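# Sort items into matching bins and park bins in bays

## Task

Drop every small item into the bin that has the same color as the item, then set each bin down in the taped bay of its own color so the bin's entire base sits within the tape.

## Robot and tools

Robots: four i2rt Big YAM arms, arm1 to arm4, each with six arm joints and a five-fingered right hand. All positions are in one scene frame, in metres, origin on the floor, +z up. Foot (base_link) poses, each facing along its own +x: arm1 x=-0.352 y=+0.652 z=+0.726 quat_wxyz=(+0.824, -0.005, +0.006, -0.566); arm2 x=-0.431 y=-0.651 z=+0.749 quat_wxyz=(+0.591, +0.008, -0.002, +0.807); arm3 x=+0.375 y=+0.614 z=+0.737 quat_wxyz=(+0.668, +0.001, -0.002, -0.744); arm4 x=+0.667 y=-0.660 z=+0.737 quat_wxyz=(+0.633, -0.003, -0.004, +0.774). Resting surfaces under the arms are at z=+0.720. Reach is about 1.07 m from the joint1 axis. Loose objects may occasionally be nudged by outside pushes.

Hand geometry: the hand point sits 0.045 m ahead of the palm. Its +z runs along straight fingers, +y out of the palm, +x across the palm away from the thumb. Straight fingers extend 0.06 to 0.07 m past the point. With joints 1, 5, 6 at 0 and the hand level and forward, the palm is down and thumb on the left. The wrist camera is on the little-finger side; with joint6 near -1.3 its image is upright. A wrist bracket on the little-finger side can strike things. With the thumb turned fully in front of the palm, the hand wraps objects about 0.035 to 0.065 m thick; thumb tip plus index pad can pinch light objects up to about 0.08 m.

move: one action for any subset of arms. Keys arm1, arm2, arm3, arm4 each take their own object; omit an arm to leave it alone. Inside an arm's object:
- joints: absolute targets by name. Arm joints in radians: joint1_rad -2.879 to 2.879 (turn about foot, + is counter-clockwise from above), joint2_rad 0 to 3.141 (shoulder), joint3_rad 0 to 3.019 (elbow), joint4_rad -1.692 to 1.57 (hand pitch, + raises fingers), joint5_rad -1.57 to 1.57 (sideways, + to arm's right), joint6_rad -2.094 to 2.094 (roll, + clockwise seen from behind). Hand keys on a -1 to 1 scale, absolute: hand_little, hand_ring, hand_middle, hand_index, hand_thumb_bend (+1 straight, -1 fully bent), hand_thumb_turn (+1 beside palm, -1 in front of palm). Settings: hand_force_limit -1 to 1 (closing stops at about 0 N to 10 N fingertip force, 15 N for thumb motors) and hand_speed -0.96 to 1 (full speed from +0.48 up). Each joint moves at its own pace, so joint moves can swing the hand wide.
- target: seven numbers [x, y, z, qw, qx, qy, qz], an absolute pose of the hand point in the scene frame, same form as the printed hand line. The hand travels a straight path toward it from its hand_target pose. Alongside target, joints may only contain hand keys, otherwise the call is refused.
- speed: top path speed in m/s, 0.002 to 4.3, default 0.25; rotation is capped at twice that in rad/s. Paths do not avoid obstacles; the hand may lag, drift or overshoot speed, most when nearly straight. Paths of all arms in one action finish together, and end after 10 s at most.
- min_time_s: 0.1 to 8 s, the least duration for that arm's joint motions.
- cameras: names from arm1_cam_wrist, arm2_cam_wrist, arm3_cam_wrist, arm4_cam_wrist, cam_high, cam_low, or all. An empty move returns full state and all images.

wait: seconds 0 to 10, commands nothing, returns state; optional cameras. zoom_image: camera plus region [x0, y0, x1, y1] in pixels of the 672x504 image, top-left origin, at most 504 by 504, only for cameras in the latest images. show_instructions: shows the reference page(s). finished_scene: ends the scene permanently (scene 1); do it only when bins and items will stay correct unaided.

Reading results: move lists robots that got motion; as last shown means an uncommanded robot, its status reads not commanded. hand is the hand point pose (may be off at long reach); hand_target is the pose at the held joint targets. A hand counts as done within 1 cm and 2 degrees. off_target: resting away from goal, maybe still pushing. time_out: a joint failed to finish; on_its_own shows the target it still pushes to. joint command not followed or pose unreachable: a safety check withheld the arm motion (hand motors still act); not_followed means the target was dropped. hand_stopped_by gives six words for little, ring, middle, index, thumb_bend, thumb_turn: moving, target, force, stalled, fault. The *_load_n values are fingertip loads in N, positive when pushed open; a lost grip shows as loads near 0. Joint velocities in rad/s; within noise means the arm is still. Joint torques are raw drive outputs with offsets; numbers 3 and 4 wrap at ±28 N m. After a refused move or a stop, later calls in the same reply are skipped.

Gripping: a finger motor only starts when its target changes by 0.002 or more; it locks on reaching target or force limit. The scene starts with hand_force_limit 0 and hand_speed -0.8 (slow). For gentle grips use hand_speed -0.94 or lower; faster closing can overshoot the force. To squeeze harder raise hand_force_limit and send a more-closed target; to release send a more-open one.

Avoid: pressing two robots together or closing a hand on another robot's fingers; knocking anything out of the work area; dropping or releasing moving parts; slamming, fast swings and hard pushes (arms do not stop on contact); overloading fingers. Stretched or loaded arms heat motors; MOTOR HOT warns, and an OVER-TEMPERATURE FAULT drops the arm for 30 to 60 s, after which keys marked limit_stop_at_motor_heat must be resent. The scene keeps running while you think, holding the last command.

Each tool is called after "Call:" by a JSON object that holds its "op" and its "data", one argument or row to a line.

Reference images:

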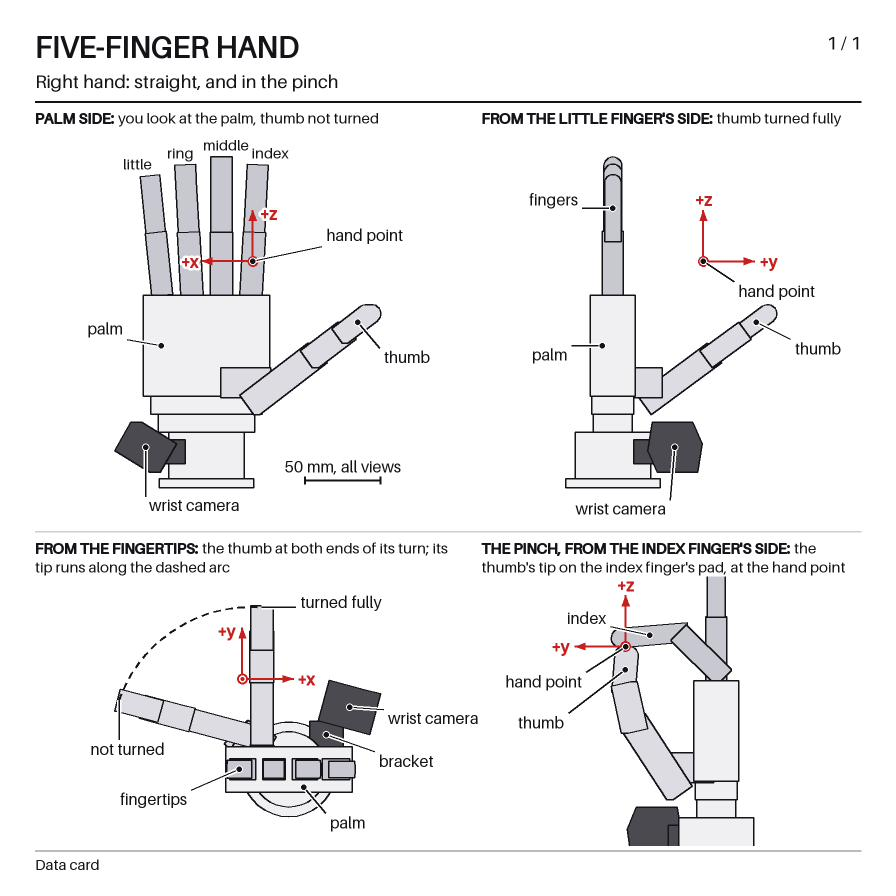

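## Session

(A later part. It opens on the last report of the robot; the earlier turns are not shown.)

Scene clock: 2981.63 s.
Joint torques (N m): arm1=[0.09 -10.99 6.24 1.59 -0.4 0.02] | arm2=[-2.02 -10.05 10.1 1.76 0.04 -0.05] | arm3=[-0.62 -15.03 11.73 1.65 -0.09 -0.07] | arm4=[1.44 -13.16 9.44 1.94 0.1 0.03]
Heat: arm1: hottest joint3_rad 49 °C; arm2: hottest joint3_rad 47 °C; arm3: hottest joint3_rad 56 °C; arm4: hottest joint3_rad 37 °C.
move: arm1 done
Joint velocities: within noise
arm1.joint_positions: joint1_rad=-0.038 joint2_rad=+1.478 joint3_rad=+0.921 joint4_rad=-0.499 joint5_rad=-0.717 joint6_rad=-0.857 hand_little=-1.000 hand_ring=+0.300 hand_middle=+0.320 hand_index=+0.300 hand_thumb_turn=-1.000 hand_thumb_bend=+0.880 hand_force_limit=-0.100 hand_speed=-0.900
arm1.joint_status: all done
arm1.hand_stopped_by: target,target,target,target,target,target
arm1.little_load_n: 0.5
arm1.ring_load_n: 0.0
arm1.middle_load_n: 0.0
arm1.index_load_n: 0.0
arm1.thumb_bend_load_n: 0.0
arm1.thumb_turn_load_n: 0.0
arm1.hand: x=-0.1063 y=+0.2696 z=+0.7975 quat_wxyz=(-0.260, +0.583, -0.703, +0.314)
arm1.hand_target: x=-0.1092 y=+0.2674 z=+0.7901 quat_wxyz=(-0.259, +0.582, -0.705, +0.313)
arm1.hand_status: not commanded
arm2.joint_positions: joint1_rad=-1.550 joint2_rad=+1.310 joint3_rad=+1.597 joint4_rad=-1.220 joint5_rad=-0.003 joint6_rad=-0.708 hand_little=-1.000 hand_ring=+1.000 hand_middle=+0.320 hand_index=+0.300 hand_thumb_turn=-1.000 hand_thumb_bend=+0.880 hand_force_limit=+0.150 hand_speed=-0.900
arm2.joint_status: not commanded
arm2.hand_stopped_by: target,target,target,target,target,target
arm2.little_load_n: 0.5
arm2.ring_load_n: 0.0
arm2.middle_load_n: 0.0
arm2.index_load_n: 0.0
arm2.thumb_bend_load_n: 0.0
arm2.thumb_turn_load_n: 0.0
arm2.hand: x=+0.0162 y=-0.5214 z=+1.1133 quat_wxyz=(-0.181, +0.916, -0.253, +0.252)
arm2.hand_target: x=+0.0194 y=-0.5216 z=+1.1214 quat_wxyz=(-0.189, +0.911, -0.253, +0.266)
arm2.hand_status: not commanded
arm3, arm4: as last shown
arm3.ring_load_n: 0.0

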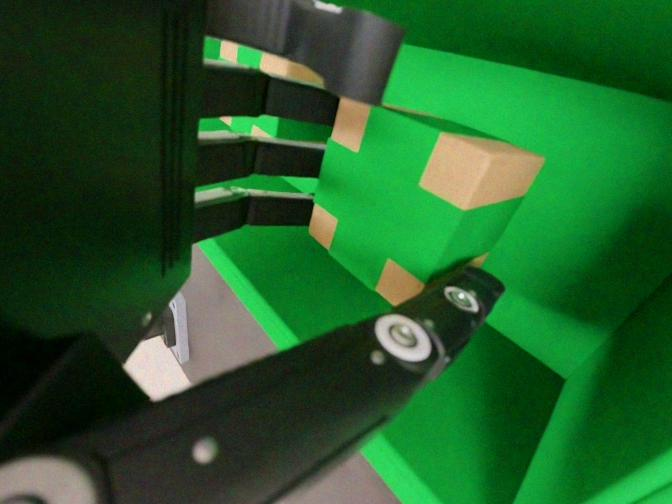

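Call:
{"op": "move", "data": {
  "arm1": {"joints":{"hand_speed":-0.88,"hand_index":0.42,"hand_middle":0.44,"hand_ring":0.42,"hand_thumb_bend":0.98}}
}}

Call:
{"op": "move", "data": {
  "arm1": {"target":[-0.107,0.259,0.89,0.2590,-0.5817,0.7045,-0.3136],"speed":0.06},
  "cameras": ["arm1_cam_wrist","cam_high"]
}}

Call:
{"op": "zoom_image", "data": {
  "camera": "cam_high",
  "region": [200, 180, 300, 280]
}}

Scene clock: 2993.47 s.
Joint torques (N m): arm1=[0.15 -11.05 6.24 1.55 -0.41 0.02] | arm2=[-2.08 -10.05 10.1 1.78 0.04 -0.05] | arm3=[-0.56 -15.56 11.71 1.68 -0.09 -0.06] | arm4=[1.49 -13.16 9.43 1.98 0.1 0.03]
Heat: arm1: hottest joint3_rad 48 °C; arm2: hottest joint3_rad 47 °C; arm3: hottest joint3_rad 56 °C; arm4: hottest joint3_rad 37 °C.
move: arm1 done
Joint velocities: within noise
arm1.joint_positions: joint1_rad=-0.038 joint2_rad=+1.478 joint3_rad=+0.921 joint4_rad=-0.499 joint5_rad=-0.717 joint6_rad=-0.857 hand_little=-1.000 hand_ring=+0.420 hand_middle=+0.440 hand_index=+0.420 hand_thumb_turn=-1.000 hand_thumb_bend=+0.980 hand_force_limit=-0.100 hand_speed=-0.880
arm1.joint_status: all done
arm1.hand_stopped_by: target,target,target,target,target,target
arm1.little_load_n: 0.0
arm1.ring_load_n: 0.0
arm1.middle_load_n: 0.0
arm1.index_load_n: 0.0
arm1.thumb_bend_load_n: 0.0
arm1.thumb_turn_load_n: 0.0
arm1.hand: x=-0.1063 y=+0.2696 z=+0.7975 quat_wxyz=(-0.260, +0.583, -0.703, +0.314)
arm1.hand_target: x=-0.1092 y=+0.2674 z=+0.7901 quat_wxyz=(-0.259, +0.582, -0.705, +0.313)
arm1.hand_status: not commanded
arm2, arm3, arm4: as last shown
arm4.middle_load_n: 0.5
arm4.thumb_turn_load_n: 0.5
pictures: none

Scene clock: 2995.83 s.
Joint torques (N m): arm1=[-0.15 -12.81 10.41 0.42 -0.49 0] | arm2=[-2.02 -10.05 10.1 1.74 0.04 -0.05] | arm3=[-0.26 -15.56 11.67 1.68 -0.07 -0.07] | arm4=[1.44 -13.1 9.46 1.96 0.1 0.03]
Heat: arm1: hottest joint3_rad 48 °C; arm2: hottest joint3_rad 47 °C; arm3: hottest joint3_rad 56 °C; arm4: hottest joint3_rad 37 °C.
move: arm1 off_target
Joint velocities: within noise
arm1.joint_positions: joint1_rad=-0.040 joint2_rad=+1.406 joint3_rad=+1.059 joint4_rad=-0.763 joint5_rad=-0.717 joint6_rad=-0.860 hand_little=-1.000 hand_ring=+0.420 hand_middle=+0.440 hand_index=+0.420 hand_thumb_turn=-1.000 hand_thumb_bend=+0.980 hand_force_limit=-0.100 hand_speed=-0.880
arm1.joint_status: not commanded
arm1.hand_stopped_by: target,target,target,target,target,target
arm1.little_load_n: 0.0
arm1.ring_load_n: 0.0
arm1.middle_load_n: 0.0
arm1.index_load_n: 0.0
arm1.thumb_bend_load_n: 0.0
arm1.thumb_turn_load_n: 0.0
arm1.hand: x=-0.1080 y=+0.2746 z=+0.8676 quat_wxyz=(-0.268, +0.579, -0.713, +0.292)
arm1.hand_target: x=-0.1072 y=+0.2599 z=+0.8900 quat_wxyz=(-0.259, +0.582, -0.705, +0.314)
arm1.hand_status: off_target (0.027 m and 2.9 deg from the pose sent, 0.093 m and 0.3 deg at the start)
arm2, arm3, arm4: as last shown
arm2.little_load_n: 0.0
arm3.ring_load_n: -0.5
arm4.middle_load_n: 0.0
arm4.thumb_bend_load_n: -0.5
arm4.thumb_turn_load_n: 0.0

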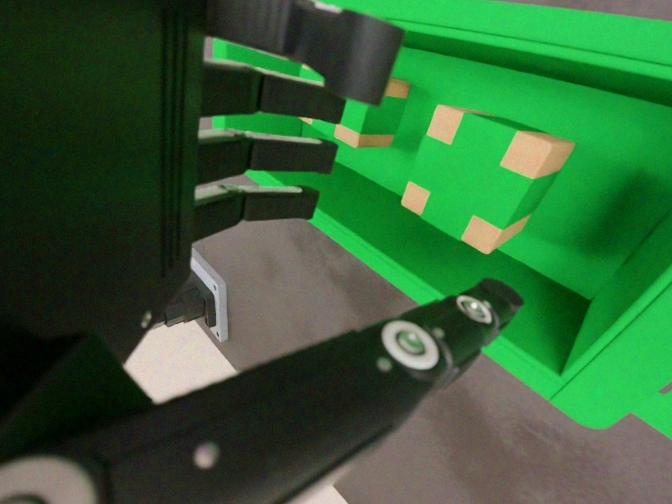

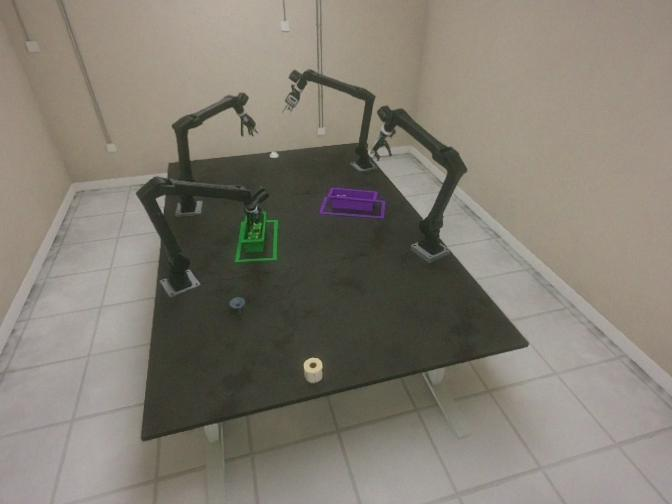

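Scaled by 5.040 from the camera's image (finer frame: 960x720).

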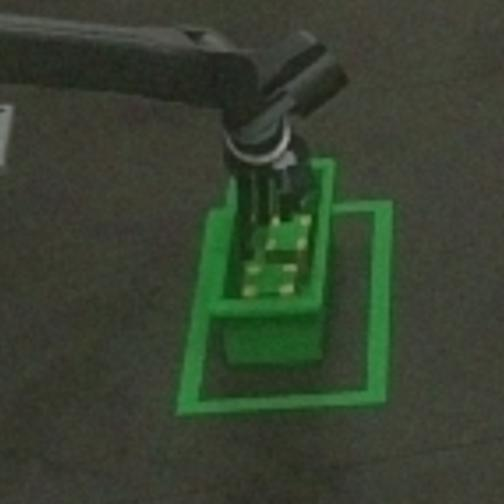

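Both green items are flat in the green bin. Lift arm1 clear and retreat, also clear arm2, then inspect.

Call:
{"op": "move", "data": {
  "arm1": {"target":[-0.115,0.285,1.02,0.2590,-0.5817,0.7045,-0.3136],"speed":0.15}
}}

Call:
{"op": "move", "data": {
  "arm1": {"joints":{"joint1_rad":-0.9},"min_time_s":3.5},
  "cameras": ["cam_high","cam_low"]
}}

Call:
{"op": "zoom_image", "data": {
  "camera": "cam_high",
  "region": [200, 180, 300, 280]
}}

Call:
{"op": "zoom_image", "data": {
  "camera": "cam_high",
  "region": [310, 160, 400, 230]
}}

Call:
{"op": "zoom_image", "data": {
  "camera": "cam_low",
  "region": [200, 150, 440, 260]
}}

Scene clock: 3002.40 s.
Joint torques (N m): arm1=[-0.03 -11.16 11.08 0.44 -0.48 -0.01] | arm2=[-2.02 -9.99 10.1 1.78 0.04 -0.05] | arm3=[-0.73 -15.38 11.6 1.61 -0.07 -0.06] | arm4=[1.44 -13.16 9.44 1.96 0.1 0.03]
Heat: arm1: hottest joint3_rad 49 °C; arm2: hottest joint3_rad 47 °C; arm3: hottest joint3_rad 56 °C; arm4: hottest joint3_rad 37 °C.
move: arm1 off_target
Joint velocities: within noise
arm1.joint_positions: joint1_rad=-0.043 joint2_rad=+1.286 joint3_rad=+1.295 joint4_rad=-1.116 joint5_rad=-0.719 joint6_rad=-0.864 hand_little=-1.000 hand_ring=+0.420 hand_middle=+0.440 hand_index=+0.420 hand_thumb_turn=-1.000 hand_thumb_bend=+0.980 hand_force_limit=-0.100 hand_speed=-0.880
arm1.joint_status: not commanded
arm1.hand_stopped_by: target,target,target,target,target,target
arm1.little_load_n: 0.0
arm1.ring_load_n: 0.0
arm1.middle_load_n: 0.0
arm1.index_load_n: 0.0
arm1.thumb_bend_load_n: 0.0
arm1.thumb_turn_load_n: 0.0
arm1.hand: x=-0.1143 y=+0.2952 z=+0.9990 quat_wxyz=(-0.267, +0.579, -0.712, +0.294)
arm1.hand_target: x=-0.1152 y=+0.2857 z=+1.0199 quat_wxyz=(-0.259, +0.582, -0.704, +0.314)
arm1.hand_status: off_target (0.023 m and 2.5 deg from the pose sent, 0.153 m and 2.9 deg at the start)
arm2, arm3, arm4: as last shown
arm3.ring_load_n: 0.0
arm4.thumb_bend_load_n: 0.0
pictures: none

Scene clock: 3006.33 s.
Joint torques (N m): arm1=[0.21 -11.05 11.12 0.49 -0.46 0] | arm2=[-2.08 -10.05 10.1 1.76 0.04 -0.05] | arm3=[-0.62 -15.09 11.74 1.68 -0.09 -0.07] | arm4=[1.49 -13.16 9.46 1.98 0.1 0.03]
Heat: arm1: hottest joint3_rad 49 °C; arm2: hottest joint3_rad 47 °C; arm3: hottest joint3_rad 56 °C; arm4: hottest joint3_rad 37 °C.
move: arm1 done
Joint velocities: within noise
arm1.joint_positions: joint1_rad=-0.894 joint2_rad=+1.286 joint3_rad=+1.295 joint4_rad=-1.116 joint5_rad=-0.719 joint6_rad=-0.865 hand_little=-1.000 hand_ring=+0.420 hand_middle=+0.440 hand_index=+0.420 hand_thumb_turn=-1.000 hand_thumb_bend=+0.980 hand_force_limit=-0.100 hand_speed=-0.880
arm1.joint_status: all done
arm1.hand_stopped_by: target,target,target,target,target,target
arm1.little_load_n: 0.0
arm1.ring_load_n: 0.5
arm1.middle_load_n: 0.0
arm1.index_load_n: 0.0
arm1.thumb_bend_load_n: -0.5
arm1.thumb_turn_load_n: 0.0
arm1.hand: x=-0.4621 y=+0.2410 z=+1.0043 quat_wxyz=(-0.118, +0.236, -0.885, +0.383)
arm1.hand_target: x=-0.4681 y=+0.2352 z=+1.0252 quat_wxyz=(-0.104, +0.242, -0.879, +0.397)
arm1.hand_status: not commanded
arm2: as last shown
arm3.joint_positions: joint1_rad=+0.901 joint2_rad=+1.698 joint3_rad=+1.815 joint4_rad=-1.013 joint5_rad=+0.001 joint6_rad=+0.013 hand_little=-1.000 hand_ring=+1.000 hand_middle=+0.600 hand_index=+0.600 hand_thumb_turn=-1.000 hand_thumb_bend=+0.850 hand_force_limit=+0.100 hand_speed=-0.880
arm3.joint_status: not commanded
arm3.hand_stopped_by: target,target,target,target,target,target
arm3.little_load_n: 0.0
arm3.ring_load_n: 0.0
arm3.middle_load_n: 0.0
arm3.index_load_n: 0.0
arm3.thumb_bend_load_n: 0.0
arm3.thumb_turn_load_n: 0.0
arm3.hand: x=+0.8502 y=+0.1898 z=+1.0347 quat_wxyz=(-0.131, +0.358, -0.872, +0.306)
arm3.hand_target: x=+0.8581 y=+0.1806 z=+1.0552 quat_wxyz=(-0.139, +0.360, -0.862, +0.329)
arm3.hand_status: not commanded
arm4.joint_positions: joint1_rad=-0.697 joint2_rad=+1.453 joint3_rad=+1.706 joint4_rad=-1.213 joint5_rad=-0.001 joint6_rad=-1.675 hand_little=-1.000 hand_ring=+1.000 hand_middle=+0.400 hand_index=+0.400 hand_thumb_turn=-1.000 hand_thumb_bend=+1.000 hand_force_limit=+0.000 hand_speed=-0.850
arm4.joint_status: not commanded
arm4.hand_stopped_by: target,target,target,target,target,target
arm4.little_load_n: 0.0
arm4.ring_load_n: 0.0
arm4.middle_load_n: 0.0
arm4.index_load_n: 0.0
arm4.thumb_bend_load_n: -0.5
arm4.thumb_turn_load_n: -0.5
arm4.hand: x=+0.9813 y=-0.2094 z=+1.1171 quat_wxyz=(-0.139, +0.792, +0.530, +0.270)
arm4.hand_target: x=+0.9834 y=-0.2095 z=+1.1175 quat_wxyz=(-0.142, +0.794, +0.524, +0.274)
arm4.hand_status: not commanded

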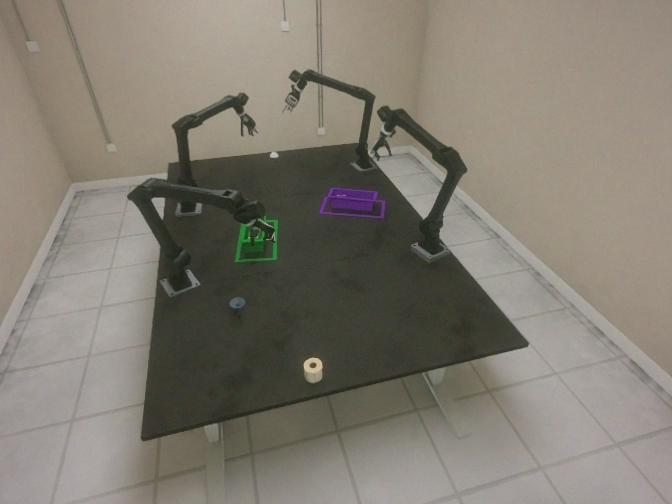

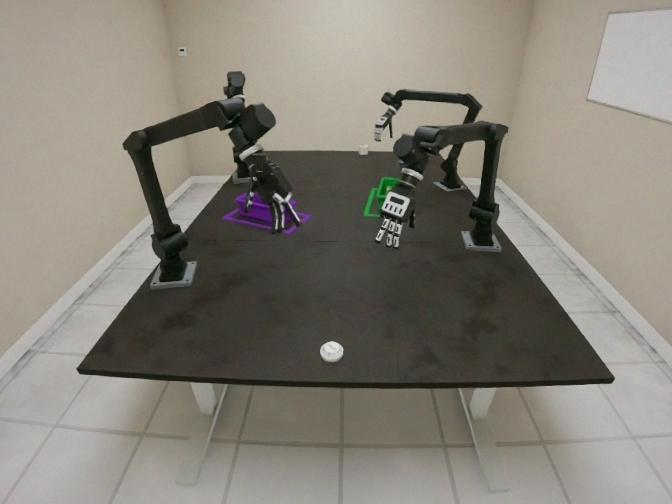

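Scaled by 5.040 from the camera's image (finer frame: 960x720).

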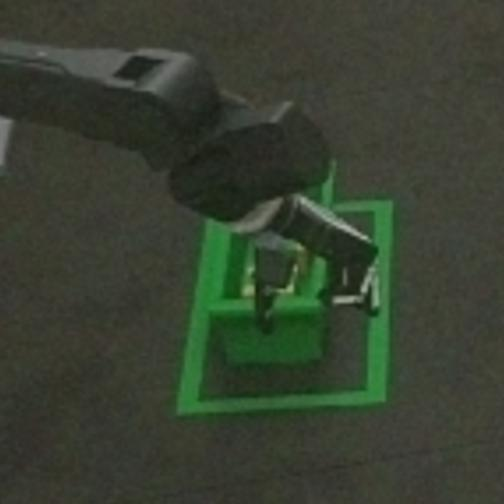

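Scaled by 5.600 from the camera's image (finer frame: 960x720).

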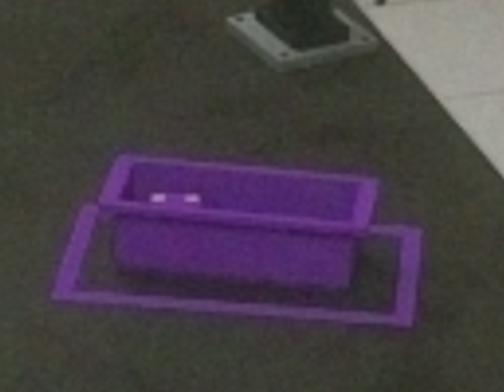

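Scaled by 2.100 from the camera's image (finer frame: 960x720).

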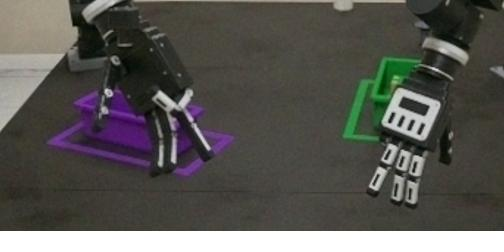

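Call:
{"op": "move", "data": {
  "arm1": {"joints":{"joint1_rad":-1.7},"min_time_s":3},
  "arm4": {"joints":{"joint1_rad":-1.5},"min_time_s":3},
  "arm3": {"joints":{"joint1_rad":1.5},"min_time_s":3},
  "cameras": ["cam_high","cam_low"]
}}

Call:
{"op": "zoom_image", "data": {
  "camera": "cam_high",
  "region": [200, 180, 300, 280]
}}

Call:
{"op": "zoom_image", "data": {
  "camera": "cam_low",
  "region": [200, 150, 440, 260]
}}

Scene clock: 3021.13 s.
Joint torques (N m): arm1=[0.32 -10.87 11.17 0.5 -0.46 0] | arm2=[-2.02 -10.05 10.1 1.77 0.04 -0.05] | arm3=[-0.21 -15.27 11.58 1.66 -0.08 -0.06] | arm4=[1.49 -13.1 9.44 1.96 0.09 0.03]
Heat: arm1: hottest joint3_rad 51 °C; arm2: hottest joint3_rad 47 °C; arm3: hottest joint3_rad 56 °C; arm4: hottest joint3_rad 37 °C.
move: arm1 done; arm3 done; arm4 done
Joint velocities: within noise
arm1.joint_positions: joint1_rad=-1.694 joint2_rad=+1.286 joint3_rad=+1.295 joint4_rad=-1.116 joint5_rad=-0.719 joint6_rad=-0.865 hand_little=-1.000 hand_ring=+0.420 hand_middle=+0.440 hand_index=+0.420 hand_thumb_turn=-1.000 hand_thumb_bend=+0.980 hand_force_limit=-0.100 hand_speed=-0.880
arm1.joint_status: all done
arm1.hand_stopped_by: target,target,target,target,target,target
arm1.little_load_n: 0.0
arm1.ring_load_n: 0.0
arm1.middle_load_n: 0.0
arm1.index_load_n: 0.0
arm1.thumb_bend_load_n: 0.0
arm1.thumb_turn_load_n: 0.0
arm1.hand: x=-0.7223 y=+0.4475 z=+1.0081 quat_wxyz=(+0.041, -0.127, -0.905, +0.404)
arm1.hand_target: x=-0.7306 y=+0.4479 z=+1.0291 quat_wxyz=(+0.060, -0.119, -0.902, +0.411)
arm1.hand_status: not commanded
arm2: as last shown
arm3.joint_positions: joint1_rad=+1.499 joint2_rad=+1.698 joint3_rad=+1.815 joint4_rad=-1.013 joint5_rad=+0.001 joint6_rad=+0.013 hand_little=-1.000 hand_ring=+1.000 hand_middle=+0.600 hand_index=+0.600 hand_thumb_turn=-1.000 hand_thumb_bend=+0.850 hand_force_limit=+0.100 hand_speed=-0.880
arm3.joint_status: all done
arm3.hand_stopped_by: target,target,target,target,target,target
arm3.little_load_n: 0.0
arm3.ring_load_n: 0.0
arm3.middle_load_n: 0.0
arm3.index_load_n: 0.0
arm3.thumb_bend_load_n: 0.0
arm3.thumb_turn_load_n: 0.0
arm3.hand: x=+1.0068 y=+0.5317 z=+1.0349 quat_wxyz=(-0.214, +0.600, -0.728, +0.255)
arm3.hand_target: x=+1.0187 y=+0.5298 z=+1.0554 quat_wxyz=(-0.229, +0.599, -0.716, +0.274)
arm3.hand_status: not commanded
arm4.joint_positions: joint1_rad=-1.496 joint2_rad=+1.453 joint3_rad=+1.706 joint4_rad=-1.213 joint5_rad=-0.001 joint6_rad=-1.675 hand_little=-1.000 hand_ring=+1.000 hand_middle=+0.400 hand_index=+0.400 hand_thumb_turn=-1.000 hand_thumb_bend=+1.000 hand_force_limit=+0.000 hand_speed=-0.850
arm4.joint_status: all done
arm4.hand_stopped_by: target,target,target,target,target,target
arm4.little_load_n: -0.5
arm4.ring_load_n: 0.0
arm4.middle_load_n: 0.0
arm4.index_load_n: 0.0
arm4.thumb_bend_load_n: 0.0
arm4.thumb_turn_load_n: 0.0
arm4.hand: x=+1.2090 y=-0.5735 z=+1.1182 quat_wxyz=(-0.027, +0.935, +0.179, +0.304)
arm4.hand_target: x=+1.2105 y=-0.5755 z=+1.1186 quat_wxyz=(-0.027, +0.935, +0.173, +0.309)
arm4.hand_status: not commanded

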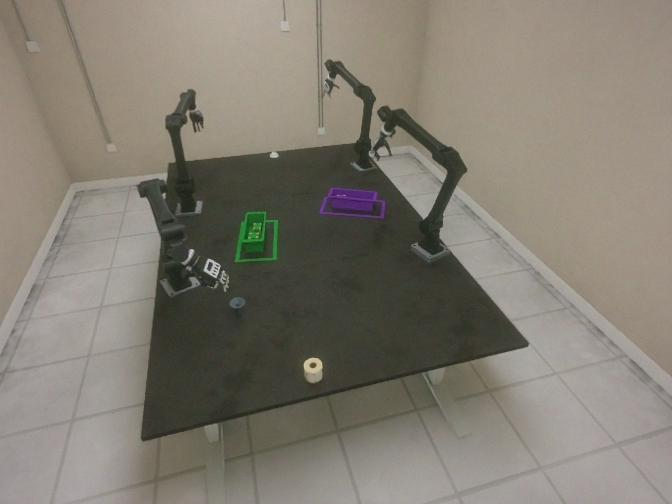

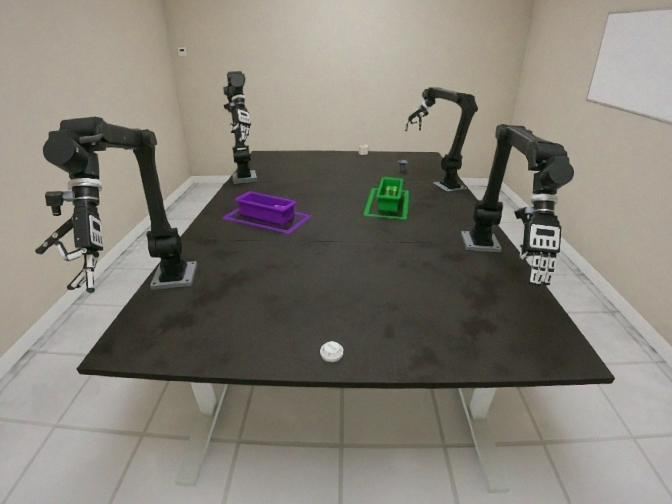

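Scaled by 5.040 from the camera's image (finer frame: 960x720).

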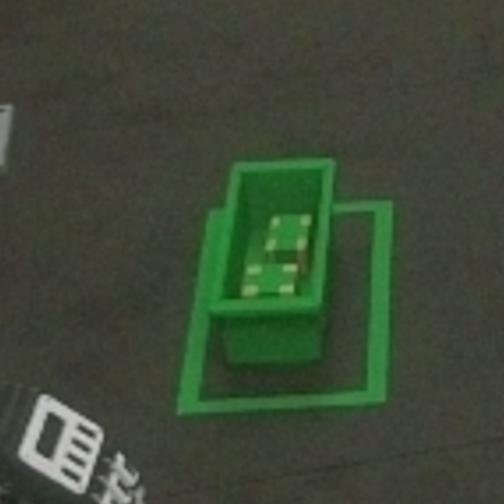

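Scaled by 2.100 from the camera's image (finer frame: 960x720).

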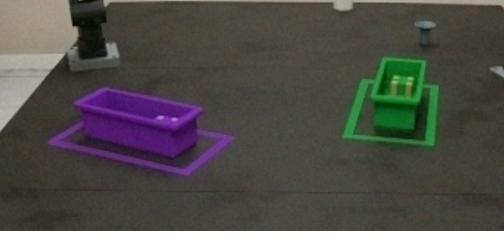

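Call:
{"op": "zoom_image", "data": {
  "camera": "cam_low",
  "region": [215, 180, 320, 240]
}}

Call:
{"op": "zoom_image", "data": {
  "camera": "cam_low",
  "region": [355, 170, 425, 225]
}}

Call:
{"op": "zoom_image", "data": {
  "camera": "cam_high",
  "region": [310, 170, 400, 230]
}}

Scaled by 4.800 from the camera's image (finer frame: 960x720).

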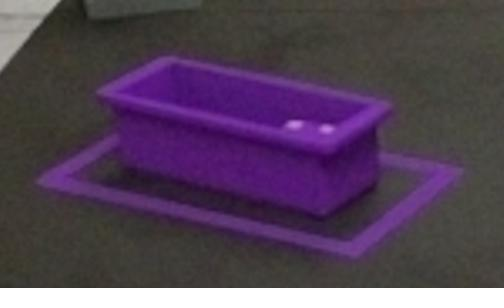

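Scaled by 7.200 from the camera's image (finer frame: 960x720).

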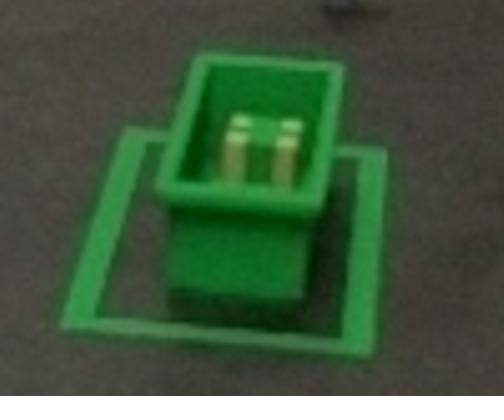

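Scaled by 5.600 from the camera's image (finer frame: 960x720).

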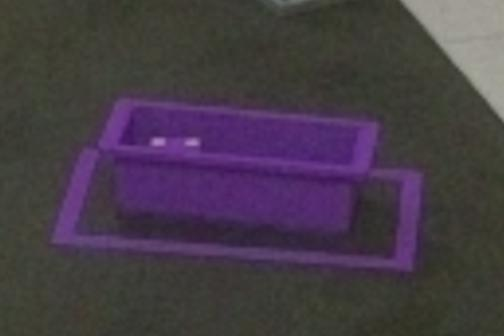

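Both bins have their whole base inside the matching tape, and all four items are in their bins.

Call:
{"op": "finished_scene", "data": {
  "scene": 1
}}

The scene is finished: the task was done.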